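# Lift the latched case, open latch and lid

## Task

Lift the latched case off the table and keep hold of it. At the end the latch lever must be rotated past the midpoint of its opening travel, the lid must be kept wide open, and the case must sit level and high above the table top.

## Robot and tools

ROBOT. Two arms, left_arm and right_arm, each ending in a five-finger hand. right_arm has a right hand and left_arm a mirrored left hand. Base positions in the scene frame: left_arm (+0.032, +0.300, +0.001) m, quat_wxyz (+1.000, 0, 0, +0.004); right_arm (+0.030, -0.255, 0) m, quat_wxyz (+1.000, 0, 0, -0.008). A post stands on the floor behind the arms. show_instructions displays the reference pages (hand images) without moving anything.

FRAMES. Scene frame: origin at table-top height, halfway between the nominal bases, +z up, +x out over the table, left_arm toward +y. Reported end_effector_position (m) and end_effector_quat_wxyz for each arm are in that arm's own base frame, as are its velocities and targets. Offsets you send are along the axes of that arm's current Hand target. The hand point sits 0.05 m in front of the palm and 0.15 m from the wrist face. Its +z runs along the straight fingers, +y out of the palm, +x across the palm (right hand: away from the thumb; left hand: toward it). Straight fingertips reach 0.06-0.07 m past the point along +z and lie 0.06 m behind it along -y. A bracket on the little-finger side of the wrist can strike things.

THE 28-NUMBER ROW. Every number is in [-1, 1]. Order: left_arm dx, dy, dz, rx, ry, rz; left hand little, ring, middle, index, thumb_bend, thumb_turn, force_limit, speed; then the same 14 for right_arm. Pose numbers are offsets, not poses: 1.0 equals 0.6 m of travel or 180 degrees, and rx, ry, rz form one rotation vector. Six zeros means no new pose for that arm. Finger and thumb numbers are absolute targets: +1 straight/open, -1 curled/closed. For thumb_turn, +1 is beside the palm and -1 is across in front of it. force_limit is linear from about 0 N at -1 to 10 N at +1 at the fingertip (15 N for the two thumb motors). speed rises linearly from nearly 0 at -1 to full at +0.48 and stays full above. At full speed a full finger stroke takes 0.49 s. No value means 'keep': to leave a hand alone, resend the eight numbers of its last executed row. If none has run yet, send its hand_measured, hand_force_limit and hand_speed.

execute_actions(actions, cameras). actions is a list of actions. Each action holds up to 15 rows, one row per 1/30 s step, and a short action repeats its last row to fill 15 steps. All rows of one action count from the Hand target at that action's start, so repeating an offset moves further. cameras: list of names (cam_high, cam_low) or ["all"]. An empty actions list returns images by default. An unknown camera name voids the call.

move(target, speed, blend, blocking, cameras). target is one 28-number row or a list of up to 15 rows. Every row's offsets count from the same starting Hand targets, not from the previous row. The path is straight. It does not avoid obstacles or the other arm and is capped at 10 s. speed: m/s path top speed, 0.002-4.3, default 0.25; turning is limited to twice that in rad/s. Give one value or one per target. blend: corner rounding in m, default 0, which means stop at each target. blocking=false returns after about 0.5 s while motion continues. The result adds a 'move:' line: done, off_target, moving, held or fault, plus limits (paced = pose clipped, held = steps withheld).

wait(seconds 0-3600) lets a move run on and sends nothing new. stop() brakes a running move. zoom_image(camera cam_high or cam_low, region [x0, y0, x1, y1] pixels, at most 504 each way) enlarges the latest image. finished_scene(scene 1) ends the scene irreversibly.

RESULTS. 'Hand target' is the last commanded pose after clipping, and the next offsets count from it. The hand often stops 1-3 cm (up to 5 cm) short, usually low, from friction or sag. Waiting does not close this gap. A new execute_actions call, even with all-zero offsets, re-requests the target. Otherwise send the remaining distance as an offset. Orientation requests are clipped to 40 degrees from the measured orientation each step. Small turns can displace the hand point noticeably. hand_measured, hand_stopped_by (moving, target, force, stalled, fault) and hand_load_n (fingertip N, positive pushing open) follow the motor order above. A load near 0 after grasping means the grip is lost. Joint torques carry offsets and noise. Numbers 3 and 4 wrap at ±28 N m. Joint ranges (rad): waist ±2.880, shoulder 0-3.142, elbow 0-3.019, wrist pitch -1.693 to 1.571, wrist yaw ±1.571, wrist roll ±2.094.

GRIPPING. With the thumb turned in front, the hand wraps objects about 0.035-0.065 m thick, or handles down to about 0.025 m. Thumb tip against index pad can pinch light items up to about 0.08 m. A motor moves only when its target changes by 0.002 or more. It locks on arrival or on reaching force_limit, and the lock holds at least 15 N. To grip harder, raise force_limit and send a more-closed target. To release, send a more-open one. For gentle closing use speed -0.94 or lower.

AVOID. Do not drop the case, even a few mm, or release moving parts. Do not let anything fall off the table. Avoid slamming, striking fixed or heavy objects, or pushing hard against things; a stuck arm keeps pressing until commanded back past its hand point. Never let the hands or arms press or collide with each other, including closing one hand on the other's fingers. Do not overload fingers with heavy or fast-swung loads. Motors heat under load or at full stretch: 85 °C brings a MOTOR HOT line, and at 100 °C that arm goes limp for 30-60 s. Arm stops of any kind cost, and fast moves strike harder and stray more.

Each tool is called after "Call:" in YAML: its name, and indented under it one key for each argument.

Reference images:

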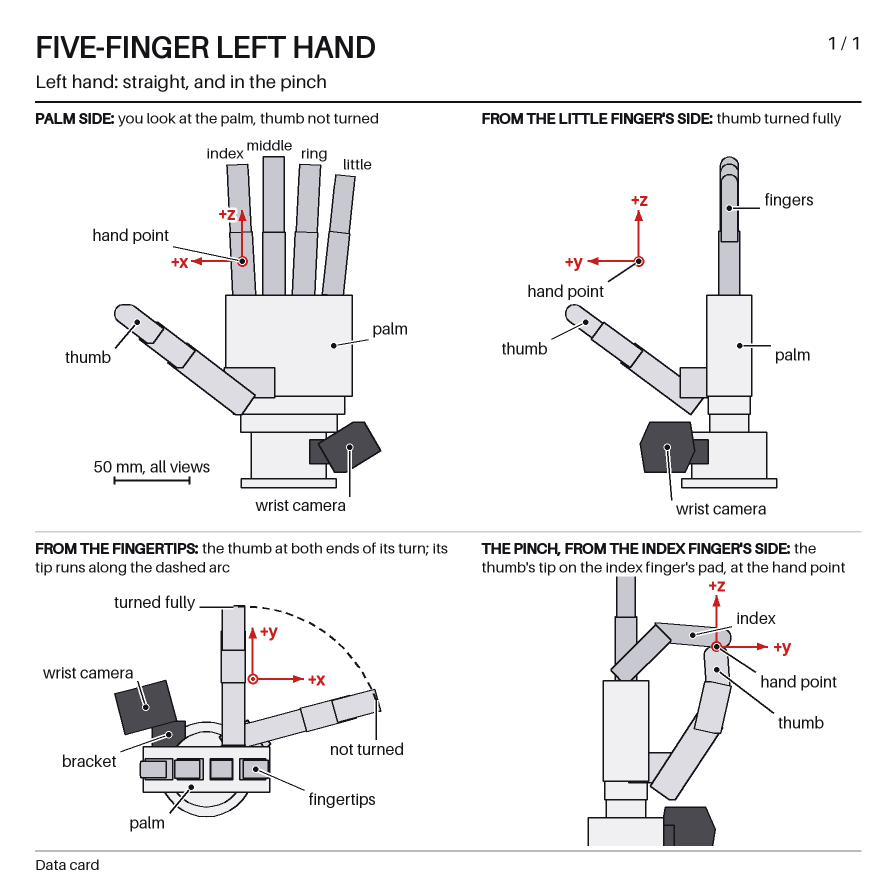

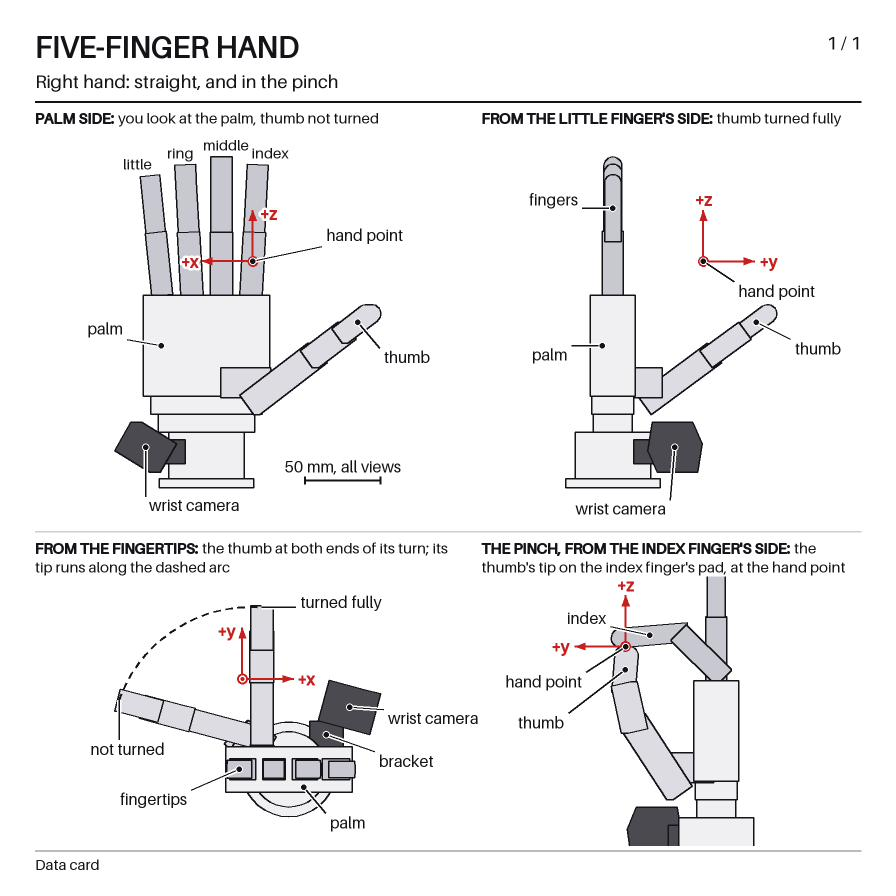

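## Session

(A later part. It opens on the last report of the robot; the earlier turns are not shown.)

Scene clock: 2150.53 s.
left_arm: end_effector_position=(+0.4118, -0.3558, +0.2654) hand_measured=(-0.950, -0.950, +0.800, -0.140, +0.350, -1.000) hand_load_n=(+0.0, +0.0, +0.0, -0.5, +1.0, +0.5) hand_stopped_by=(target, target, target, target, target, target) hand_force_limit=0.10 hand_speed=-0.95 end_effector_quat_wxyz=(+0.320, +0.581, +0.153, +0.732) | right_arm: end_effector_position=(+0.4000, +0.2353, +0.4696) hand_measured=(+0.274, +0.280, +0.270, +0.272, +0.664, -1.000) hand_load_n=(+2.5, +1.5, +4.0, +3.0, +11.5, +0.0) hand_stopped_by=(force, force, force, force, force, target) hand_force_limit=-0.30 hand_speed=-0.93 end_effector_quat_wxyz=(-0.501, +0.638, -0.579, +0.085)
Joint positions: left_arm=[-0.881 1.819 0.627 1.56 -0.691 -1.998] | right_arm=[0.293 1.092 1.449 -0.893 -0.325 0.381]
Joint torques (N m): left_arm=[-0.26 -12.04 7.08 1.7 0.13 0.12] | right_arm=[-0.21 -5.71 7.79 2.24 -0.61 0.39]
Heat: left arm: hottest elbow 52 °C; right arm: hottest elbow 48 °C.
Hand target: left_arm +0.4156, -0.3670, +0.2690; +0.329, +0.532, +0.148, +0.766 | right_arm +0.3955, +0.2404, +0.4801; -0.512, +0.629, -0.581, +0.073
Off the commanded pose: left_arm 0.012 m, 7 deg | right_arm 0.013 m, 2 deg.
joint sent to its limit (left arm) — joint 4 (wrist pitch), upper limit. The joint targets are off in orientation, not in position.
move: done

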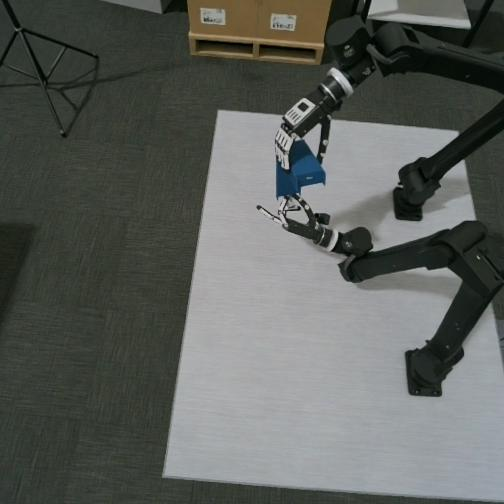

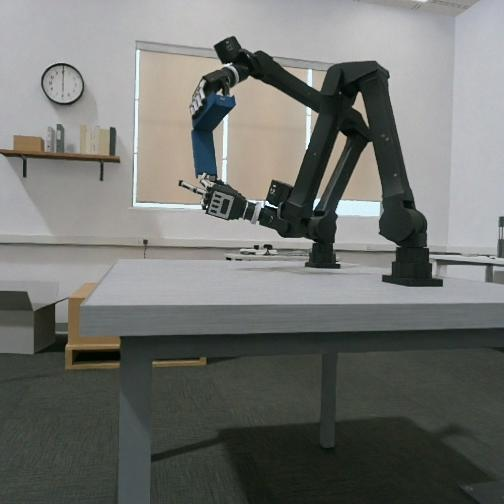

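Call:
move:
  target: [0,0,0,0,0,0,-0.95,-0.95,0.8,-0.06,0.39,-1,0.1,-0.95,0,0,0,0,0,0,0.25,0.24,0.18,0.16,0.5,-1,-0.3,-0.93]
  speed: 0.03
  cameras: ["cam_high","cam_low"]

Call:
zoom_image:
  camera: "cam_low"
  region: [190, 160, 225, 195]

Call:
zoom_image:
  camera: "cam_high"
  region: [275, 185, 305, 215]

Scene clock: 2152.50 s.
left_arm: end_effector_position=(+0.4126, -0.3561, +0.2616) hand_measured=(-0.950, -0.950, +0.800, -0.060, +0.390, -1.000) hand_load_n=(+0.0, -0.5, +0.0, -1.0, +0.5, +0.0) hand_stopped_by=(target, target, target, target, target, target) hand_force_limit=0.10 hand_speed=-0.95 end_effector_quat_wxyz=(+0.317, +0.584, +0.152, +0.732) | right_arm: end_effector_position=(+0.3997, +0.2356, +0.4697) hand_measured=(+0.274, +0.280, +0.270, +0.272, +0.664, -1.000) hand_load_n=(+1.5, +1.0, +4.5, +3.5, +10.5, +0.0) hand_stopped_by=(force, force, force, force, force, target) hand_force_limit=-0.30 hand_speed=-0.93 end_effector_quat_wxyz=(-0.501, +0.638, -0.578, +0.084)
Joint positions: left_arm=[-0.881 1.826 0.627 1.56 -0.694 -1.998] | right_arm=[0.293 1.092 1.449 -0.893 -0.327 0.381]
Joint torques (N m): left_arm=[-0.26 -12.81 7.02 1.7 0.2 0.12] | right_arm=[-0.15 -5.66 7.77 2.25 -0.54 0.4]
Heat: left arm: hottest elbow 52 °C; right arm: hottest elbow 48 °C.
Hand target: left_arm +0.4157, -0.3670, +0.2690; +0.329, +0.532, +0.148, +0.766 | right_arm +0.3954, +0.2404, +0.4801; -0.512, +0.629, -0.581, +0.073
Off the commanded pose: left_arm 0.013 m, 7 deg | right_arm 0.012 m, 2 deg.
joint sent to its limit (left arm) — joint 4 (wrist pitch), upper limit. The joint targets are off in orientation, not in position.
move: done

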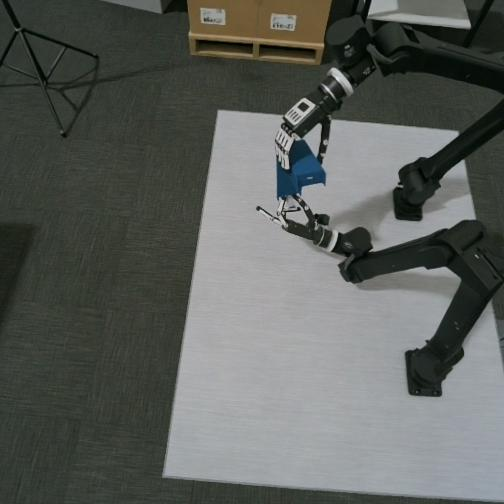

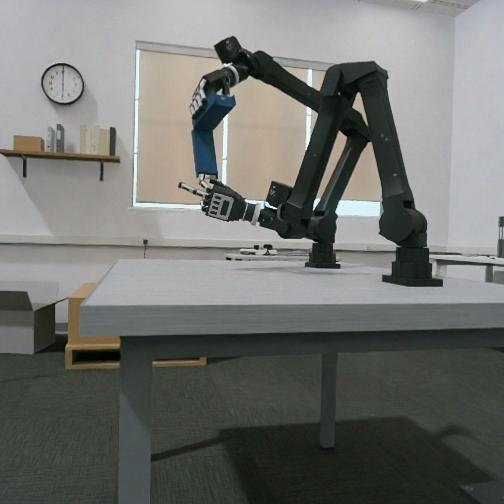

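Scaled by 14.400.

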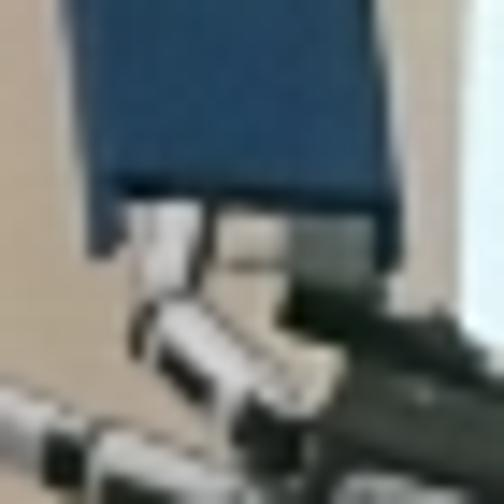

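Scaled by 16.800.

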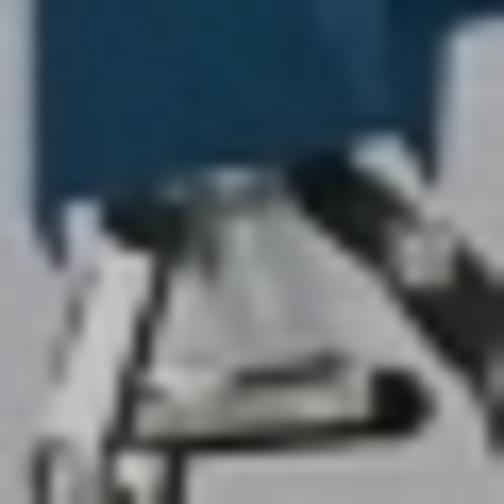

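Call:
move:
  target:
    - [0,0,0,0,0,0,-0.95,-0.95,0.8,-0.02,0.41,-1,0.1,-0.95,0,0,0,0,0,0,0.25,0.24,0.18,0.16,0.5,-1,-0.3,-0.93]
    - [-0.0215,-0.0173,-0.0117,0,0,0,-0.95,-0.95,0.8,0.05,0.45,-1,0.1,-0.9,0,0,0,0,0,0,0.25,0.24,0.18,0.16,0.5,-1,-0.3,-0.93]
  speed: 0.03
  cameras: ["cam_high","cam_low"]

Call:
zoom_image:
  camera: "cam_low"
  region: [185, 155, 230, 200]

Call:
zoom_image:
  camera: "cam_high"
  region: [270, 180, 310, 220]

Scene clock: 2160.37 s.
left_arm: end_effector_position=(+0.4152, -0.3607, +0.2491) hand_measured=(-0.950, -0.950, +0.800, +0.050, +0.450, -1.000) hand_load_n=(+0.0, +0.0, +0.0, +0.0, +0.0, +0.0) hand_stopped_by=(target, target, target, target, target, target) hand_force_limit=0.10 hand_speed=-0.90 end_effector_quat_wxyz=(+0.310, +0.592, +0.148, +0.729) | right_arm: end_effector_position=(+0.3982, +0.2377, +0.4711) hand_measured=(+0.274, +0.280, +0.270, +0.272, +0.664, -1.000) hand_load_n=(+1.0, +0.5, +4.5, +4.5, +10.5, +0.0) hand_stopped_by=(force, force, force, force, force, target) hand_force_limit=-0.30 hand_speed=-0.93 end_effector_quat_wxyz=(-0.503, +0.635, -0.581, +0.076)
Joint positions: left_arm=[-0.883 1.854 0.633 1.56 -0.696 -1.995] | right_arm=[0.293 1.092 1.449 -0.893 -0.337 0.397]
Joint torques (N m): left_arm=[-0.44 -12.98 5.61 1.72 0.02 -0.13] | right_arm=[-0.15 -5.71 7.75 2.26 -0.18 0.23]
Heat: left arm: hottest elbow 52 °C; right arm: hottest elbow 48 °C.
Hand target: left_arm +0.4156, -0.3670, +0.2509; +0.329, +0.532, +0.148, +0.766 | right_arm +0.3955, +0.2404, +0.4801; -0.512, +0.629, -0.581, +0.073
Off the commanded pose: left_arm 0.007 m, 8 deg | right_arm 0.010 m, 1 deg.
joint sent to its limit (left arm) — joint 4 (wrist pitch), upper limit. The joint targets are off in orientation, not in position.
move: off_target (left_arm); target 2's new numbers were sent with left_arm's hand 0.007 m and 8 deg from that target

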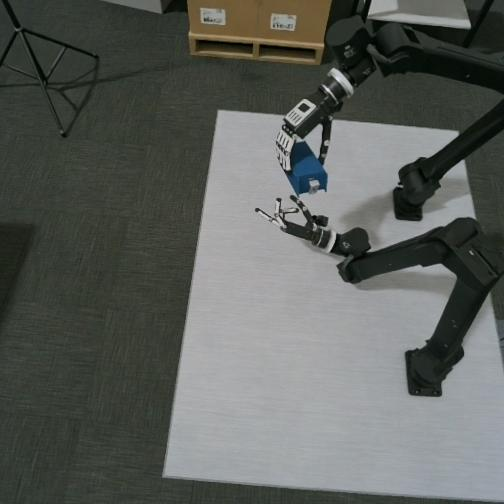

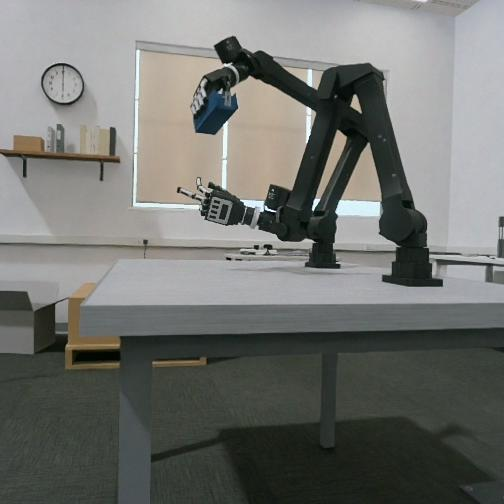

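Scaled by 11.200.

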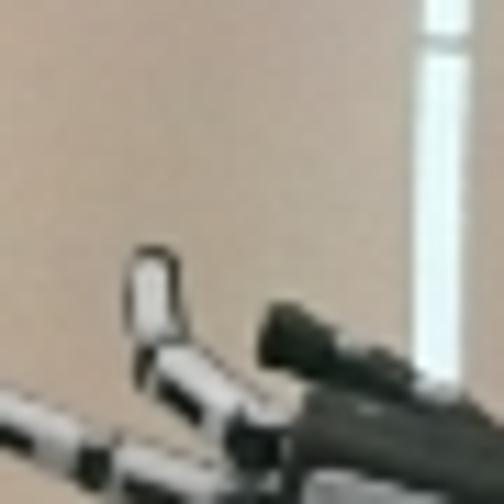

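Scaled by 12.600.

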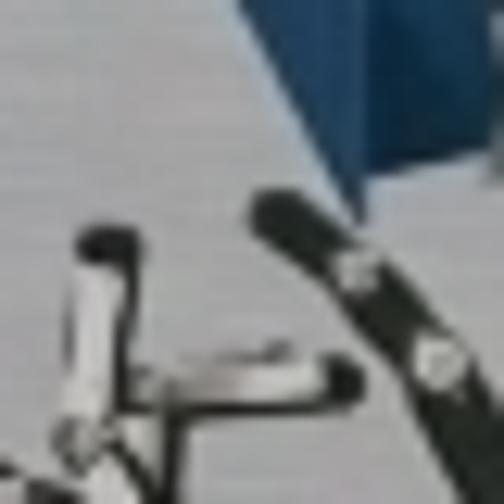

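Call:
zoom_image:
  camera: "cam_low"
  region: [180, 75, 250, 145]

Call:
zoom_image:
  camera: "cam_high"
  region: [285, 150, 335, 200]

Scaled by 7.200.

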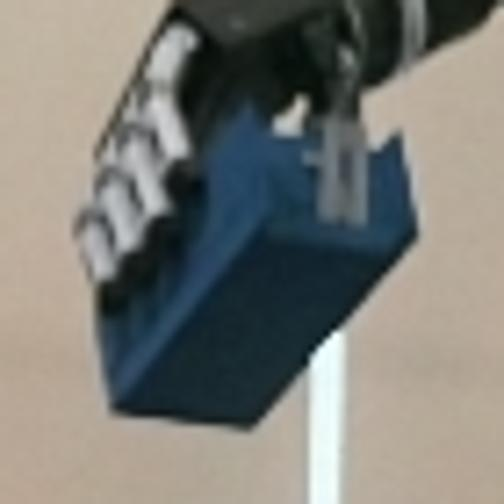

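Scaled by 10.080.

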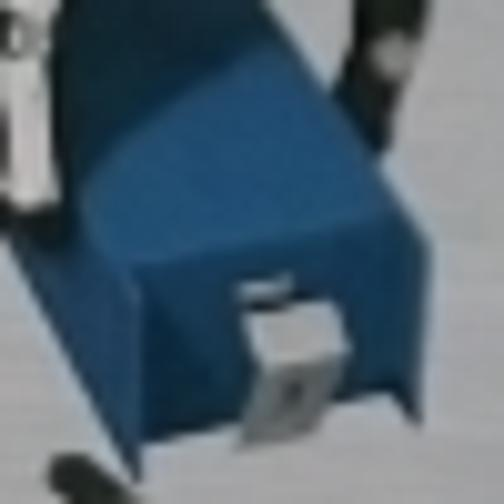

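Call:
move:
  target: [0.2713,-0.094,-0.2367,0,0,0,-0.95,-0.95,0.8,0.05,0.45,-1,0.1,-0.9,0,0,0,0,0,0,0.25,0.24,0.18,0.16,0.5,-1,-0.3,-0.93]
  speed: 0.1
  cameras: ["cam_high","cam_low"]

Scene clock: 2211.13 s.
left_arm: end_effector_position=(+0.2730, -0.1984, +0.2803) hand_measured=(-0.950, -0.950, +0.800, +0.050, +0.450, -1.000) hand_load_n=(+0.0, -0.5, +0.0, +0.0, +0.0, -0.5) hand_stopped_by=(target, target, target, target, target, target) hand_force_limit=0.10 hand_speed=-0.90 end_effector_quat_wxyz=(+0.317, +0.600, +0.148, +0.719) | right_arm: end_effector_position=(+0.3982, +0.2377, +0.4711) hand_measured=(+0.274, +0.280, +0.270, +0.272, +0.664, -1.000) hand_load_n=(+1.0, +0.5, +4.5, +4.5, +10.0, -0.5) hand_stopped_by=(force, force, force, force, force, target) hand_force_limit=-0.30 hand_speed=-0.93 end_effector_quat_wxyz=(-0.503, +0.635, -0.581, +0.076)
Joint positions: left_arm=[-0.918 1.288 0.047 1.56 -0.719 -2.013] | right_arm=[0.293 1.092 1.449 -0.893 -0.337 0.397]
Joint torques (N m): left_arm=[-0.26 -5.19 3.69 1.73 0.2 0.14] | right_arm=[-0.15 -5.71 7.75 2.26 -0.18 0.24]
Motor temperatures (°C): left_arm=[27 32 48 30 28 26] | right_arm=[28 31 48 28 27 29]
Heat: left arm: hottest elbow 48 °C; right arm: hottest elbow 48 °C.
Hand target: left_arm +0.2701, -0.2001, +0.2799; +0.328, +0.532, +0.148, +0.766 | right_arm +0.3955, +0.2404, +0.4801; -0.512, +0.629, -0.581, +0.073
Off the commanded pose: left_arm 0.003 m, 9 deg | right_arm 0.010 m, 1 deg.
joint sent to its limit (left arm) — joint 4 (wrist pitch), upper limit. The joint targets are off in orientation, not in position.
move: off_target (left_arm)

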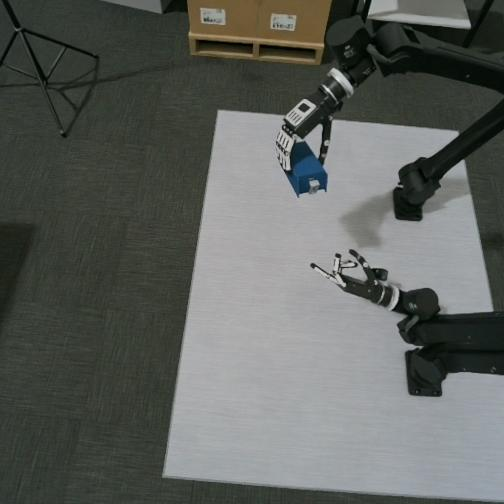

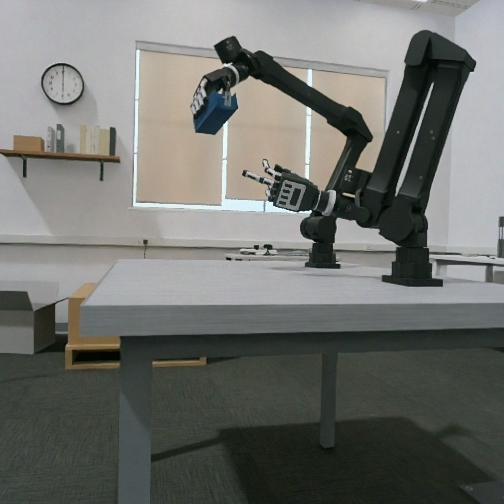

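Call:
zoom_image:
  camera: "cam_high"
  region: [270, 130, 340, 200]

Call:
zoom_image:
  camera: "cam_low"
  region: [185, 80, 245, 140]

Scaled by 7.200.

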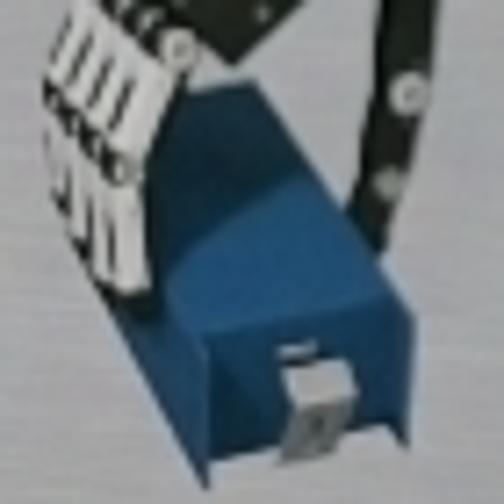

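Scaled by 8.400.

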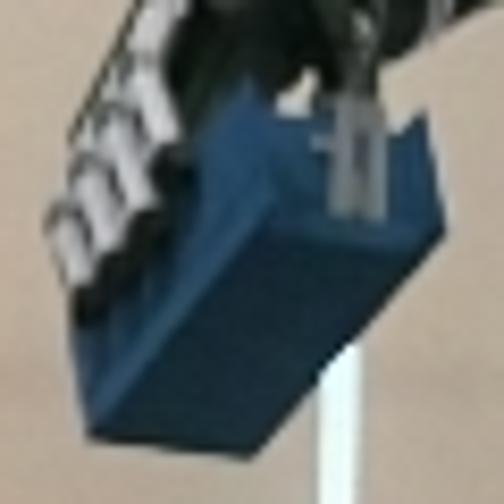

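Call:
move:
  target: [0.3017,0.1422,0.0893,-0.1036,-0.1634,0.6953,1,1,1,1,1,-1,0.1,-0.3,0,0,0,0,0,0,0.25,0.24,0.18,0.16,0.5,-1,-0.3,-0.93]
  speed: 0.3
  cameras: ["cam_high","cam_low"]

Scene clock: 2218.73 s.
left_arm: end_effector_position=(+0.2529, -0.1527, +0.4543) hand_measured=(+1.000, +1.000, +1.000, +1.000, +1.000, -1.000) hand_load_n=(+0.0, +0.0, +0.0, +0.0, +0.0, +0.0) hand_stopped_by=(target, target, target, target, target, target) hand_force_limit=0.10 hand_speed=-0.30 end_effector_quat_wxyz=(+0.427, -0.475, +0.576, -0.510) | right_arm: end_effector_position=(+0.3982, +0.2377, +0.4711) hand_measured=(+0.274, +0.280, +0.270, +0.272, +0.664, -1.000) hand_load_n=(+1.0, +0.0, +4.5, +4.5, +10.5, +0.0) hand_stopped_by=(force, force, force, force, force, target) hand_force_limit=-0.30 hand_speed=-0.93 end_effector_quat_wxyz=(-0.503, +0.635, -0.581, +0.076)
Joint positions: left_arm=[-0.86 0.455 0.975 -0.667 -0.669 -0.085] | right_arm=[0.293 1.092 1.449 -0.893 -0.337 0.397]
Joint torques (N m): left_arm=[-0.26 0.85 12.98 1.44 -0.28 0.15] | right_arm=[-0.15 -5.71 7.75 2.26 -0.17 0.24]
Heat: left arm: hottest elbow 50 °C; right arm: hottest elbow 48 °C.
Hand target: left_arm +0.2501, -0.1502, +0.4801; +0.430, -0.469, +0.569, -0.521 | right_arm +0.3955, +0.2404, +0.4801; -0.512, +0.629, -0.581, +0.073
Off the commanded pose: left_arm 0.026 m, 2 deg | right_arm 0.010 m, 1 deg.
move: off_target (left_arm)

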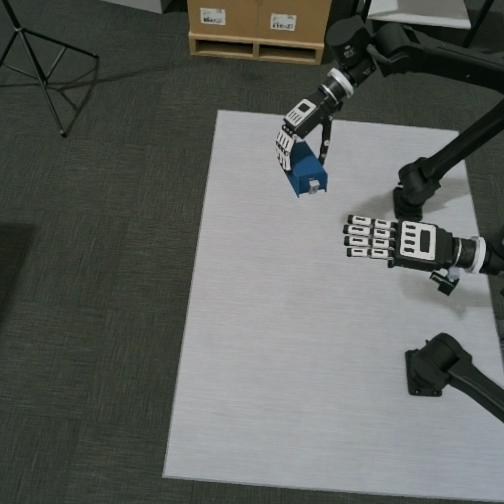

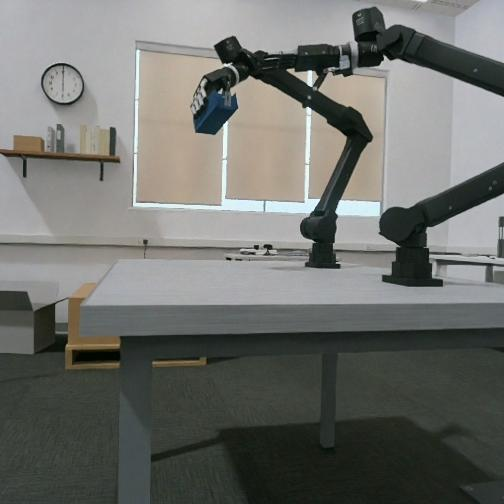

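Call:
move:
  target: [0.1325,-0.0962,0.1437,0,0,0,1,1,1,1,1,-1,0.1,-0.3,0,0,0,0,0,0,0.25,0.24,0.18,0.16,0.5,-1,-0.3,-0.93]
  speed: 0.08
  cameras: ["cam_high","cam_low"]

Call:
zoom_image:
  camera: "cam_high"
  region: [270, 140, 350, 220]

Call:
zoom_image:
  camera: "cam_low"
  region: [185, 50, 265, 130]

Scene clock: 2225.30 s.
left_arm: end_effector_position=(+0.3251, -0.2437, +0.4922) hand_measured=(+1.000, +1.000, +1.000, +1.000, +1.000, -1.000) hand_load_n=(+0.0, +0.0, +0.0, +0.0, +0.0, +0.0) hand_stopped_by=(target, target, target, target, target, target) hand_force_limit=0.10 hand_speed=-0.30 end_effector_quat_wxyz=(+0.428, -0.474, +0.589, -0.495) | right_arm: end_effector_position=(+0.3982, +0.2377, +0.4711) hand_measured=(+0.274, +0.280, +0.270, +0.272, +0.664, -1.000) hand_load_n=(+1.0, +0.5, +4.5, +4.5, +10.0, +0.0) hand_stopped_by=(force, force, force, force, force, target) hand_force_limit=-0.30 hand_speed=-0.93 end_effector_quat_wxyz=(-0.503, +0.635, -0.581, +0.076)
Joint positions: left_arm=[-0.882 0.808 1.192 -0.571 -0.693 -0.084] | right_arm=[0.293 1.092 1.449 -0.893 -0.337 0.397]
Joint torques (N m): left_arm=[-0.38 -4.13 13.9 2.39 -0.29 0.11] | right_arm=[-0.15 -5.71 7.75 2.26 -0.17 0.24]
Heat: left arm: hottest elbow 51 °C; right arm: hottest elbow 48 °C.
Hand target: left_arm +0.3243, -0.2456, +0.5299; +0.430, -0.469, +0.569, -0.521 | right_arm +0.3955, +0.2404, +0.4801; -0.512, +0.629, -0.581, +0.073
Off the commanded pose: left_arm 0.038 m, 4 deg | right_arm 0.010 m, 1 deg.
move: off_target (left_arm)

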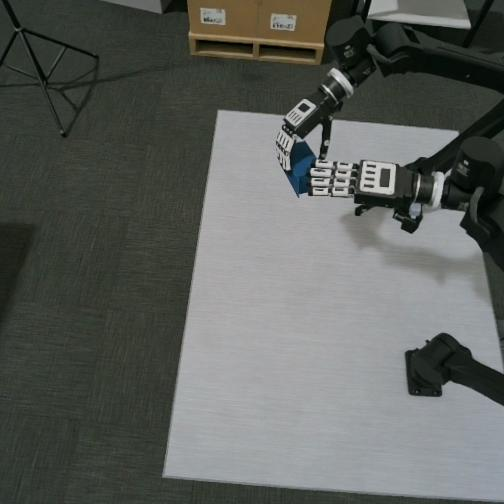

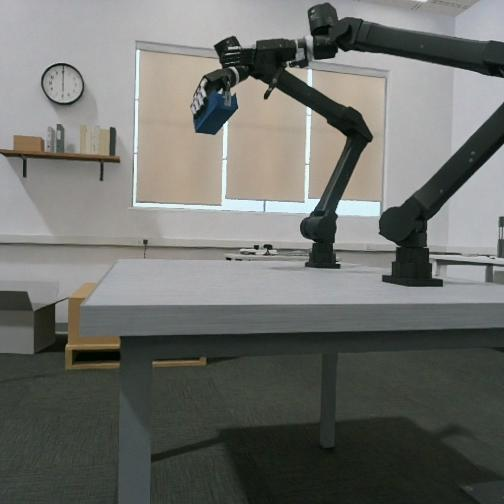

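Scaled by 6.300.

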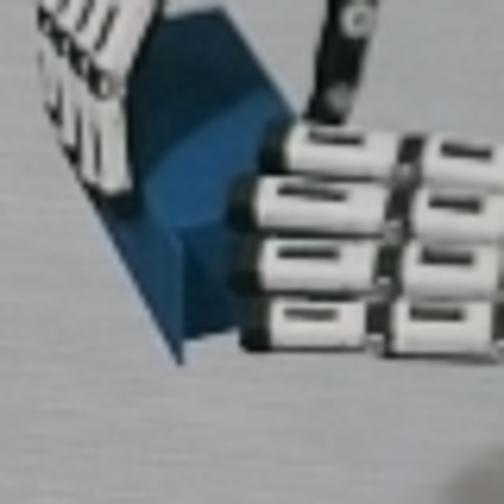

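Scaled by 6.300.

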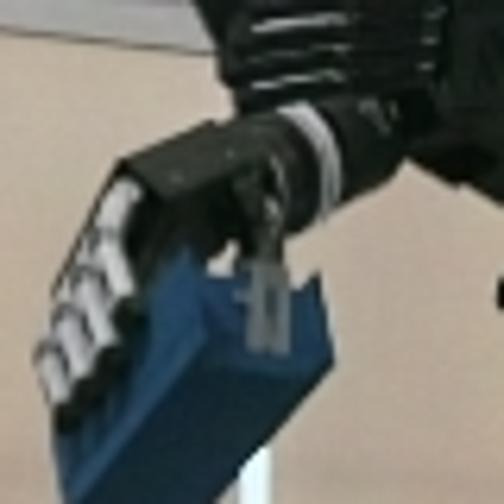

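Call:
execute_actions:
  actions: []

Scene clock: 2233.23 s.
left_arm: end_effector_position=(+0.3251, -0.2437, +0.4922) hand_measured=(+1.000, +1.000, +1.000, +1.000, +1.000, -1.000) hand_load_n=(-0.5, +0.0, +0.0, +0.0, +0.0, +0.5) hand_stopped_by=(target, target, target, target, target, target) hand_force_limit=0.10 hand_speed=-0.30 end_effector_quat_wxyz=(+0.428, -0.474, +0.589, -0.495) | right_arm: end_effector_position=(+0.3982, +0.2377, +0.4711) hand_measured=(+0.274, +0.280, +0.270, +0.272, +0.664, -1.000) hand_load_n=(+1.0, +0.5, +4.5, +4.5, +10.5, +0.0) hand_stopped_by=(force, force, force, force, force, target) hand_force_limit=-0.30 hand_speed=-0.93 end_effector_quat_wxyz=(-0.503, +0.635, -0.581, +0.076)
Joint positions: left_arm=[-0.882 0.808 1.192 -0.571 -0.693 -0.084] | right_arm=[0.293 1.092 1.449 -0.893 -0.337 0.397]
Joint velocities: within noise
Joint torques (N m): left_arm=[-0.32 -4.13 13.94 2.37 -0.29 0.11] | right_arm=[-0.21 -5.71 7.75 2.26 -0.17 0.23]
Motor temperatures (°C): left_arm=[27 32 55 30 28 26] | right_arm=[28 31 48 28 27 29]
Heat: left arm: hottest elbow 55 °C; right arm: hottest elbow 48 °C.
Hand target: left_arm +0.3243, -0.2456, +0.5299; +0.430, -0.469, +0.569, -0.521 | right_arm +0.3955, +0.2404, +0.4801; -0.512, +0.629, -0.581, +0.073
Off the commanded pose: left_arm 0.038 m, 4 deg | right_arm 0.010 m, 1 deg.

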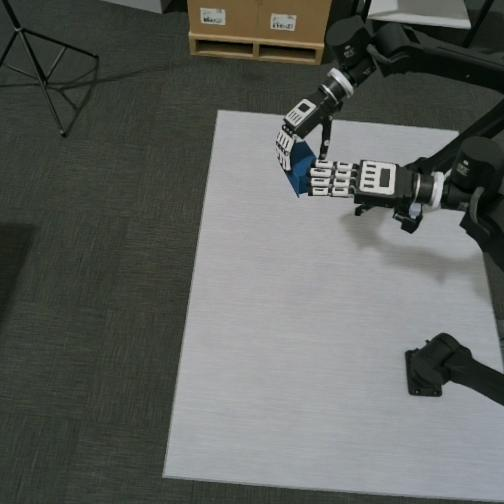

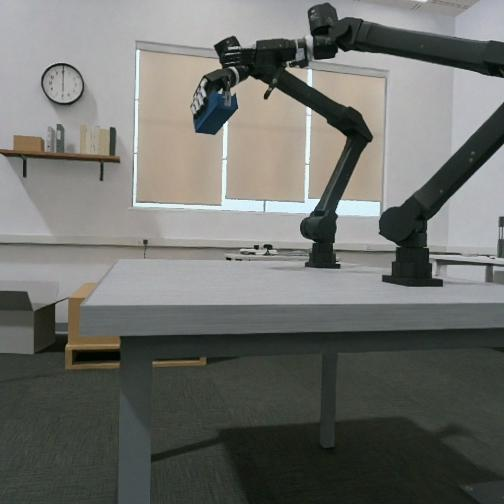

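Call:
zoom_image:
  camera: "cam_high"
  region: [270, 130, 350, 210]

Call:
zoom_image:
  camera: "cam_low"
  region: [180, 30, 280, 130]

Scaled by 6.300.

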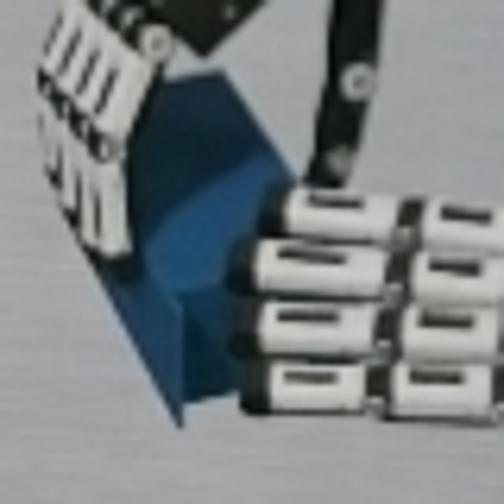

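Scaled by 5.040.

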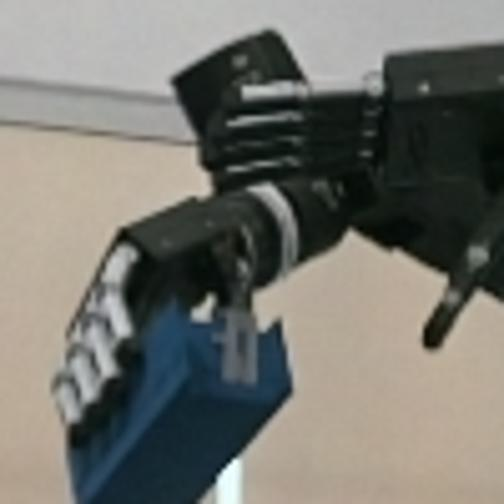

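Call:
move:
  target: [0.0082,0.058,0.0067,0,0,0,1,1,1,1,1,-1,0.1,-0.3,0,0,0,0,0,0,0.25,0.24,0.18,0.16,0.5,-1,-0.3,-0.93]
  speed: 0.06
  cameras: ["all"]

Call:
zoom_image:
  camera: "cam_high"
  region: [270, 140, 350, 220]

Call:
zoom_image:
  camera: "cam_low"
  region: [180, 60, 260, 140]

Scene clock: 2251.83 s.
left_arm: end_effector_position=(+0.3263, -0.2495, +0.4902) hand_measured=(+1.000, +1.000, +1.000, +1.000, +1.000, -1.000) hand_load_n=(+0.0, +0.0, +0.0, +0.0, +0.0, +0.0) hand_stopped_by=(target, target, target, target, target, target) hand_force_limit=0.10 hand_speed=-0.30 end_effector_quat_wxyz=(+0.429, -0.473, +0.573, -0.514) | right_arm: end_effector_position=(+0.3982, +0.2377, +0.4711) hand_measured=(+0.274, +0.280, +0.270, +0.272, +0.664, -1.000) hand_load_n=(+1.0, +0.5, +4.5, +4.5, +10.5, +0.0) hand_stopped_by=(force, force, force, force, force, target) hand_force_limit=-0.30 hand_speed=-0.93 end_effector_quat_wxyz=(-0.503, +0.635, -0.581, +0.076)
Joint positions: left_arm=[-0.894 0.796 1.149 -0.491 -0.705 -0.084] | right_arm=[0.293 1.092 1.449 -0.893 -0.337 0.397]
Joint torques (N m): left_arm=[-0.44 -4.84 9.29 2.41 -0.29 0.1] | right_arm=[-0.15 -5.71 7.75 2.26 -0.17 0.24]
Motor temperatures (°C): left_arm=[27 32 60 30 28 26] | right_arm=[28 31 48 28 27 29]
Heat: left arm: hottest elbow 60 °C; right arm: hottest elbow 48 °C.
Hand target: left_arm +0.3243, -0.2506, +0.4949; +0.430, -0.469, +0.569, -0.521 | right_arm +0.3955, +0.2404, +0.4801; -0.512, +0.629, -0.581, +0.073
Off the commanded pose: left_arm 0.005 m, 1 deg | right_arm 0.010 m, 1 deg.
move: done

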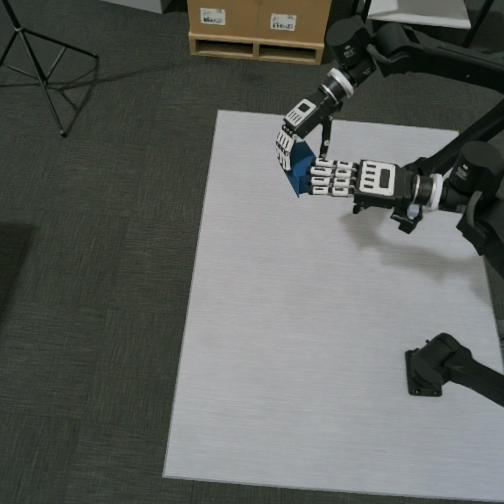

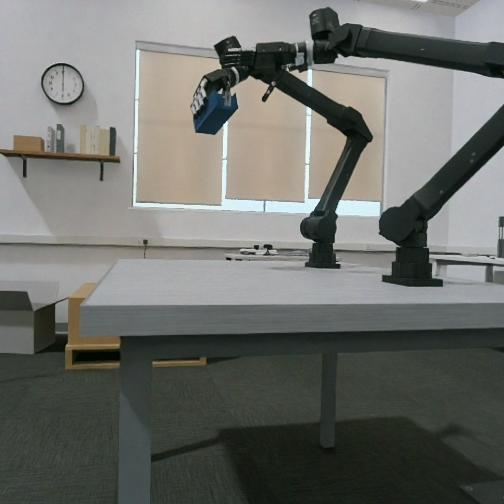

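Scaled by 6.300.

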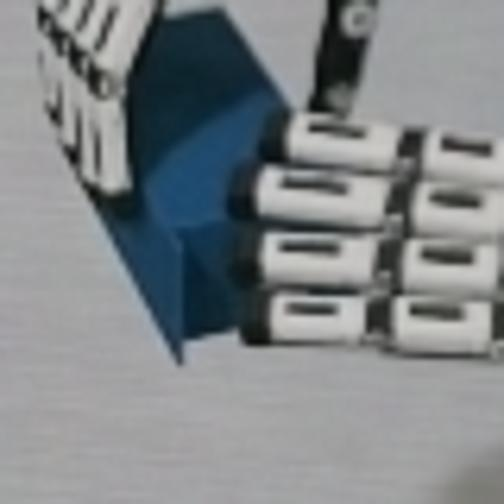

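Scaled by 6.300.

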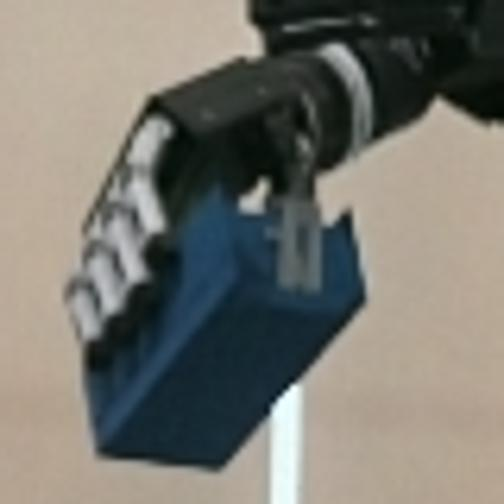

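Call:
move:
  target: [0.0003,0.05,0.0027,0,0,0,1,1,1,1,1,-1,0.1,-0.3,0,0,0,0,0,0,0.25,0.24,0.18,0.16,0.5,-1,-0.3,-0.93]
  speed: 0.06
  cameras: ["all"]

Call:
zoom_image:
  camera: "cam_high"
  region: [270, 140, 350, 220]

Call:
zoom_image:
  camera: "cam_low"
  region: [180, 60, 260, 140]

Scene clock: 2254.83 s.
left_arm: end_effector_position=(+0.3257, -0.2497, +0.4598) hand_measured=(+1.000, +1.000, +1.000, +1.000, +1.000, -1.000) hand_load_n=(+0.0, +0.0, +0.0, +0.0, +0.0, +0.0) hand_stopped_by=(target, target, target, target, target, target) hand_force_limit=0.10 hand_speed=-0.30 end_effector_quat_wxyz=(+0.429, -0.473, +0.573, -0.513) | right_arm: end_effector_position=(+0.3982, +0.2377, +0.4711) hand_measured=(+0.274, +0.280, +0.270, +0.272, +0.664, -1.000) hand_load_n=(+1.0, +0.5, +4.5, +4.5, +10.5, +0.0) hand_stopped_by=(force, force, force, force, force, target) hand_force_limit=-0.30 hand_speed=-0.93 end_effector_quat_wxyz=(-0.503, +0.635, -0.581, +0.076)
Joint positions: left_arm=[-0.897 0.77 1.056 -0.425 -0.708 -0.084] | right_arm=[0.293 1.092 1.449 -0.893 -0.337 0.397]
Joint torques (N m): left_arm=[-0.44 -4.89 9.4 2.4 -0.3 0.09] | right_arm=[-0.15 -5.71 7.75 2.25 -0.17 0.23]
Motor temperatures (°C): left_arm=[27 32 59 30 28 26] | right_arm=[28 31 48 28 27 29]
Heat: left arm: hottest elbow 59 °C; right arm: hottest elbow 48 °C.
Hand target: left_arm +0.3233, -0.2506, +0.4647; +0.430, -0.469, +0.569, -0.521 | right_arm +0.3955, +0.2404, +0.4801; -0.512, +0.629, -0.581, +0.073
Off the commanded pose: left_arm 0.006 m, 1 deg | right_arm 0.010 m, 1 deg.
move: done

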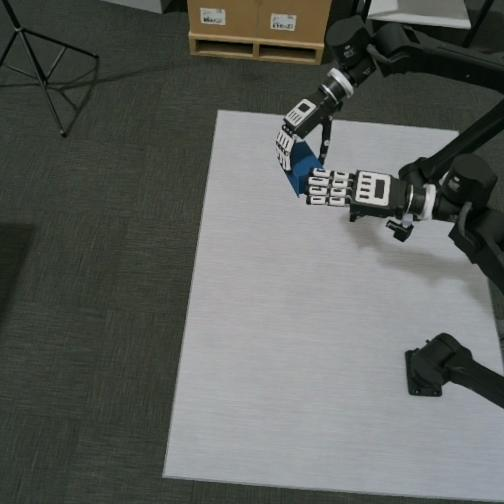

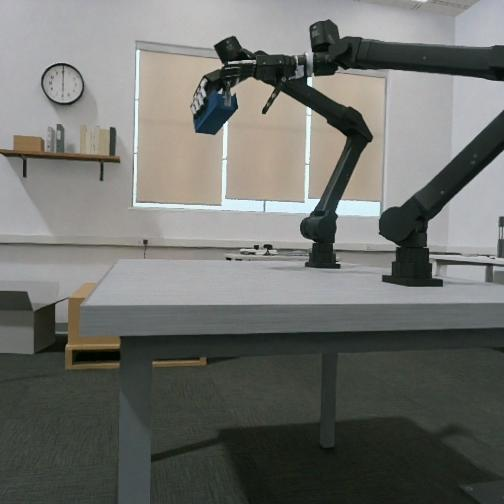

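Scaled by 6.300.

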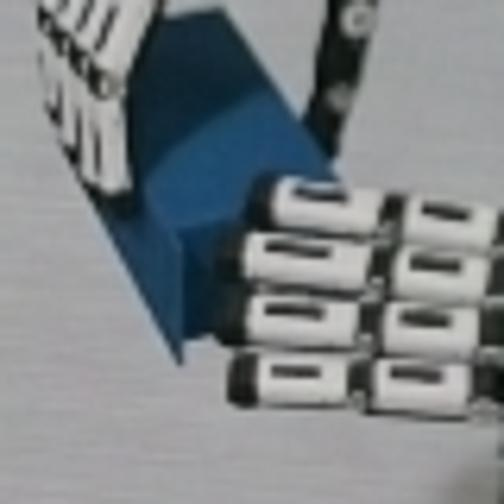

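Scaled by 6.300.

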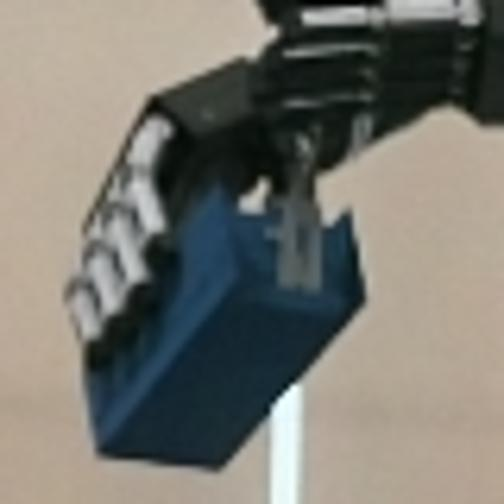

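Call:
move:
  target: [-0.001,0.0328,0.0078,0,0,0,1,1,1,1,1,-1,0.1,-0.3,0,0,0,0,0,0,0.25,0.24,0.18,0.16,0.5,-1,-0.3,-0.93]
  speed: 0.05
  cameras: ["all"]

Call:
zoom_image:
  camera: "cam_high"
  region: [280, 150, 340, 210]

Call:
zoom_image:
  camera: "cam_low"
  region: [190, 60, 260, 130]

Scene clock: 2257.97 s.
left_arm: end_effector_position=(+0.3264, -0.2521, +0.4399) hand_measured=(+1.000, +1.000, +1.000, +1.000, +1.000, -1.000) hand_load_n=(+0.0, +0.0, +0.0, +0.0, +0.0, +0.0) hand_stopped_by=(target, target, target, target, target, target) hand_force_limit=0.10 hand_speed=-0.30 end_effector_quat_wxyz=(+0.428, -0.472, +0.574, -0.515) | right_arm: end_effector_position=(+0.3982, +0.2377, +0.4711) hand_measured=(+0.274, +0.280, +0.270, +0.272, +0.664, -1.000) hand_load_n=(+1.0, +0.5, +4.5, +4.5, +10.5, +0.0) hand_stopped_by=(force, force, force, force, force, target) hand_force_limit=-0.30 hand_speed=-0.93 end_effector_quat_wxyz=(-0.503, +0.635, -0.581, +0.076)
Joint positions: left_arm=[-0.897 0.76 0.998 -0.376 -0.703 -0.084] | right_arm=[0.293 1.092 1.449 -0.893 -0.337 0.397]
Joint torques (N m): left_arm=[0.38 -4.89 9.51 2.41 -0.11 0.11] | right_arm=[-0.15 -5.71 7.75 2.28 -0.18 0.24]
Motor temperatures (°C): left_arm=[27 32 59 30 28 26] | right_arm=[28 31 48 28 27 29]
Heat: left arm: hottest elbow 59 °C; right arm: hottest elbow 48 °C.
Hand target: left_arm +0.3263, -0.2505, +0.4449; +0.430, -0.469, +0.569, -0.521 | right_arm +0.3955, +0.2404, +0.4801; -0.512, +0.629, -0.581, +0.073
Off the commanded pose: left_arm 0.005 m, 1 deg | right_arm 0.010 m, 1 deg.
move: done

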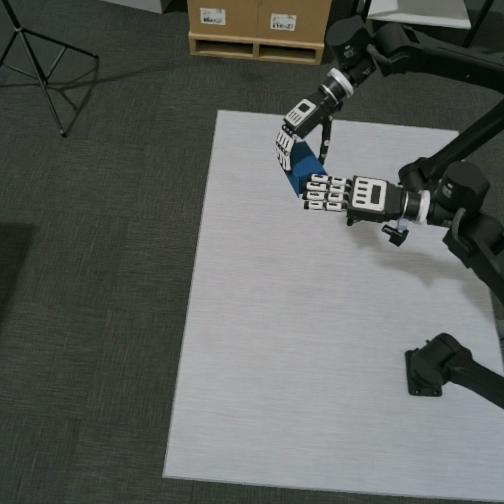

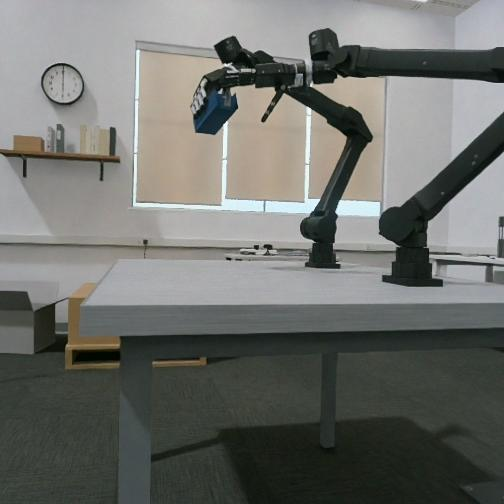

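Scaled by 8.400.

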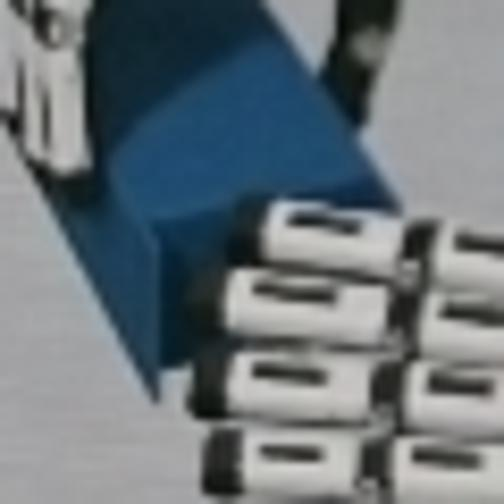

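Scaled by 7.200.

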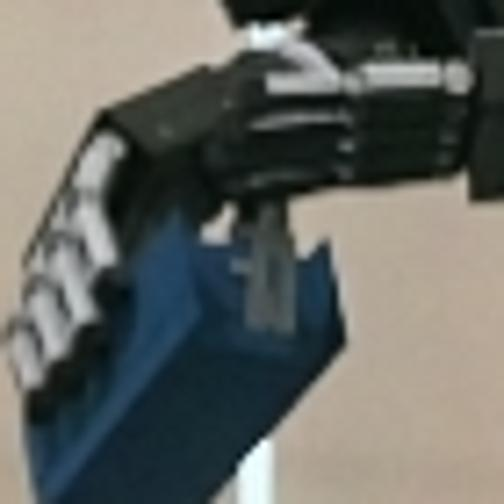

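Call:
move:
  target: [-0.005,0.042,-0.0007,0,0,0,1,1,1,1,1,-1,0.1,-0.3,0,0,0,0,0,0,0.25,0.24,0.18,0.16,0.5,-1,-0.3,-0.93]
  speed: 0.03
  cameras: ["all"]

Call:
zoom_image:
  camera: "cam_high"
  region: [280, 150, 340, 210]

Call:
zoom_image:
  camera: "cam_low"
  region: [190, 60, 260, 130]

Scene clock: 2261.90 s.
left_arm: end_effector_position=(+0.3235, -0.2489, +0.4184) hand_measured=(+1.000, +1.000, +1.000, +1.000, +1.000, -1.000) hand_load_n=(+0.0, +0.0, +0.0, +0.0, +0.0, +0.0) hand_stopped_by=(target, target, target, target, target, target) hand_force_limit=0.10 hand_speed=-0.30 end_effector_quat_wxyz=(+0.427, -0.472, +0.572, -0.518) | right_arm: end_effector_position=(+0.3982, +0.2377, +0.4711) hand_measured=(+0.274, +0.280, +0.270, +0.272, +0.664, -1.000) hand_load_n=(+1.0, +0.5, +4.5, +4.5, +10.5, +0.0) hand_stopped_by=(force, force, force, force, force, target) hand_force_limit=-0.30 hand_speed=-0.93 end_effector_quat_wxyz=(-0.503, +0.635, -0.581, +0.076)
Joint positions: left_arm=[-0.897 0.732 0.924 -0.323 -0.701 -0.084] | right_arm=[0.293 1.092 1.449 -0.893 -0.337 0.397]
Joint torques (N m): left_arm=[0.62 -4.42 9.28 2.32 -0.07 0.11] | right_arm=[-0.15 -5.71 7.75 2.26 -0.18 0.24]
Motor temperatures (°C): left_arm=[27 32 58 30 28 26] | right_arm=[28 31 48 28 27 29]
Heat: left arm: hottest elbow 58 °C; right arm: hottest elbow 48 °C.
Hand target: left_arm +0.3243, -0.2470, +0.4198; +0.430, -0.469, +0.569, -0.521 | right_arm +0.3955, +0.2404, +0.4801; -0.512, +0.629, -0.581, +0.073
Off the commanded pose: left_arm 0.003 m, 1 deg | right_arm 0.010 m, 1 deg.
move: done

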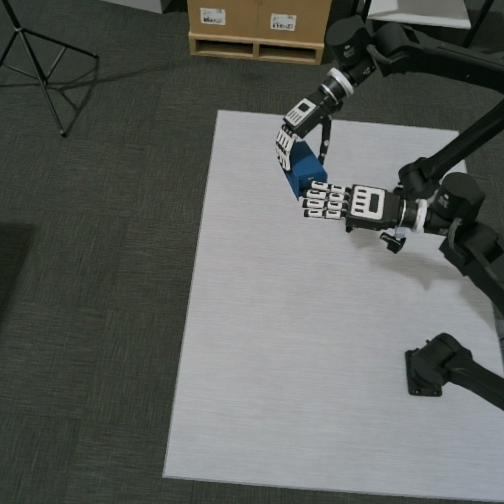

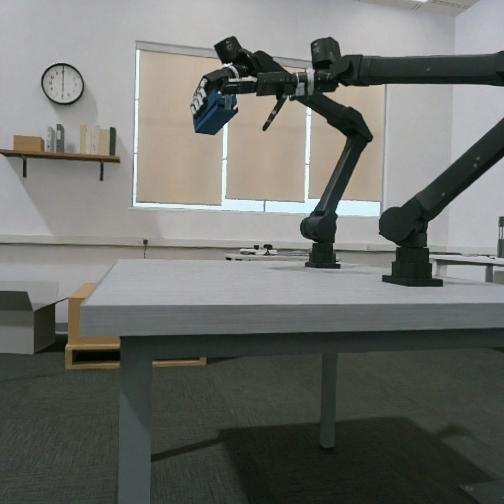

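Scaled by 8.400.

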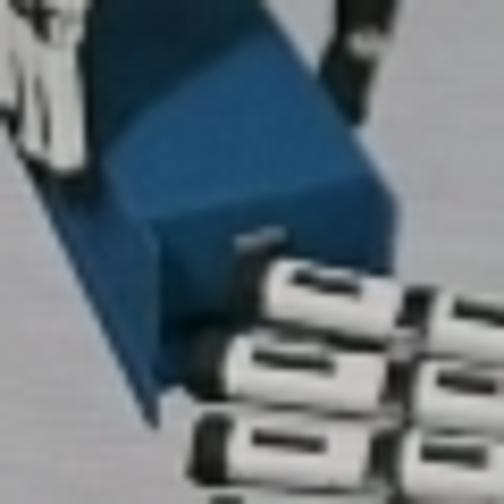

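Scaled by 7.200.

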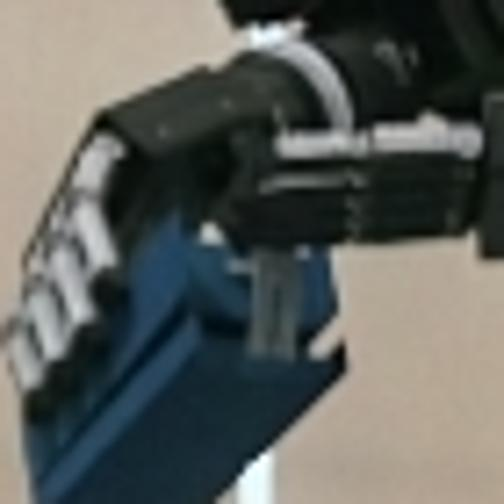

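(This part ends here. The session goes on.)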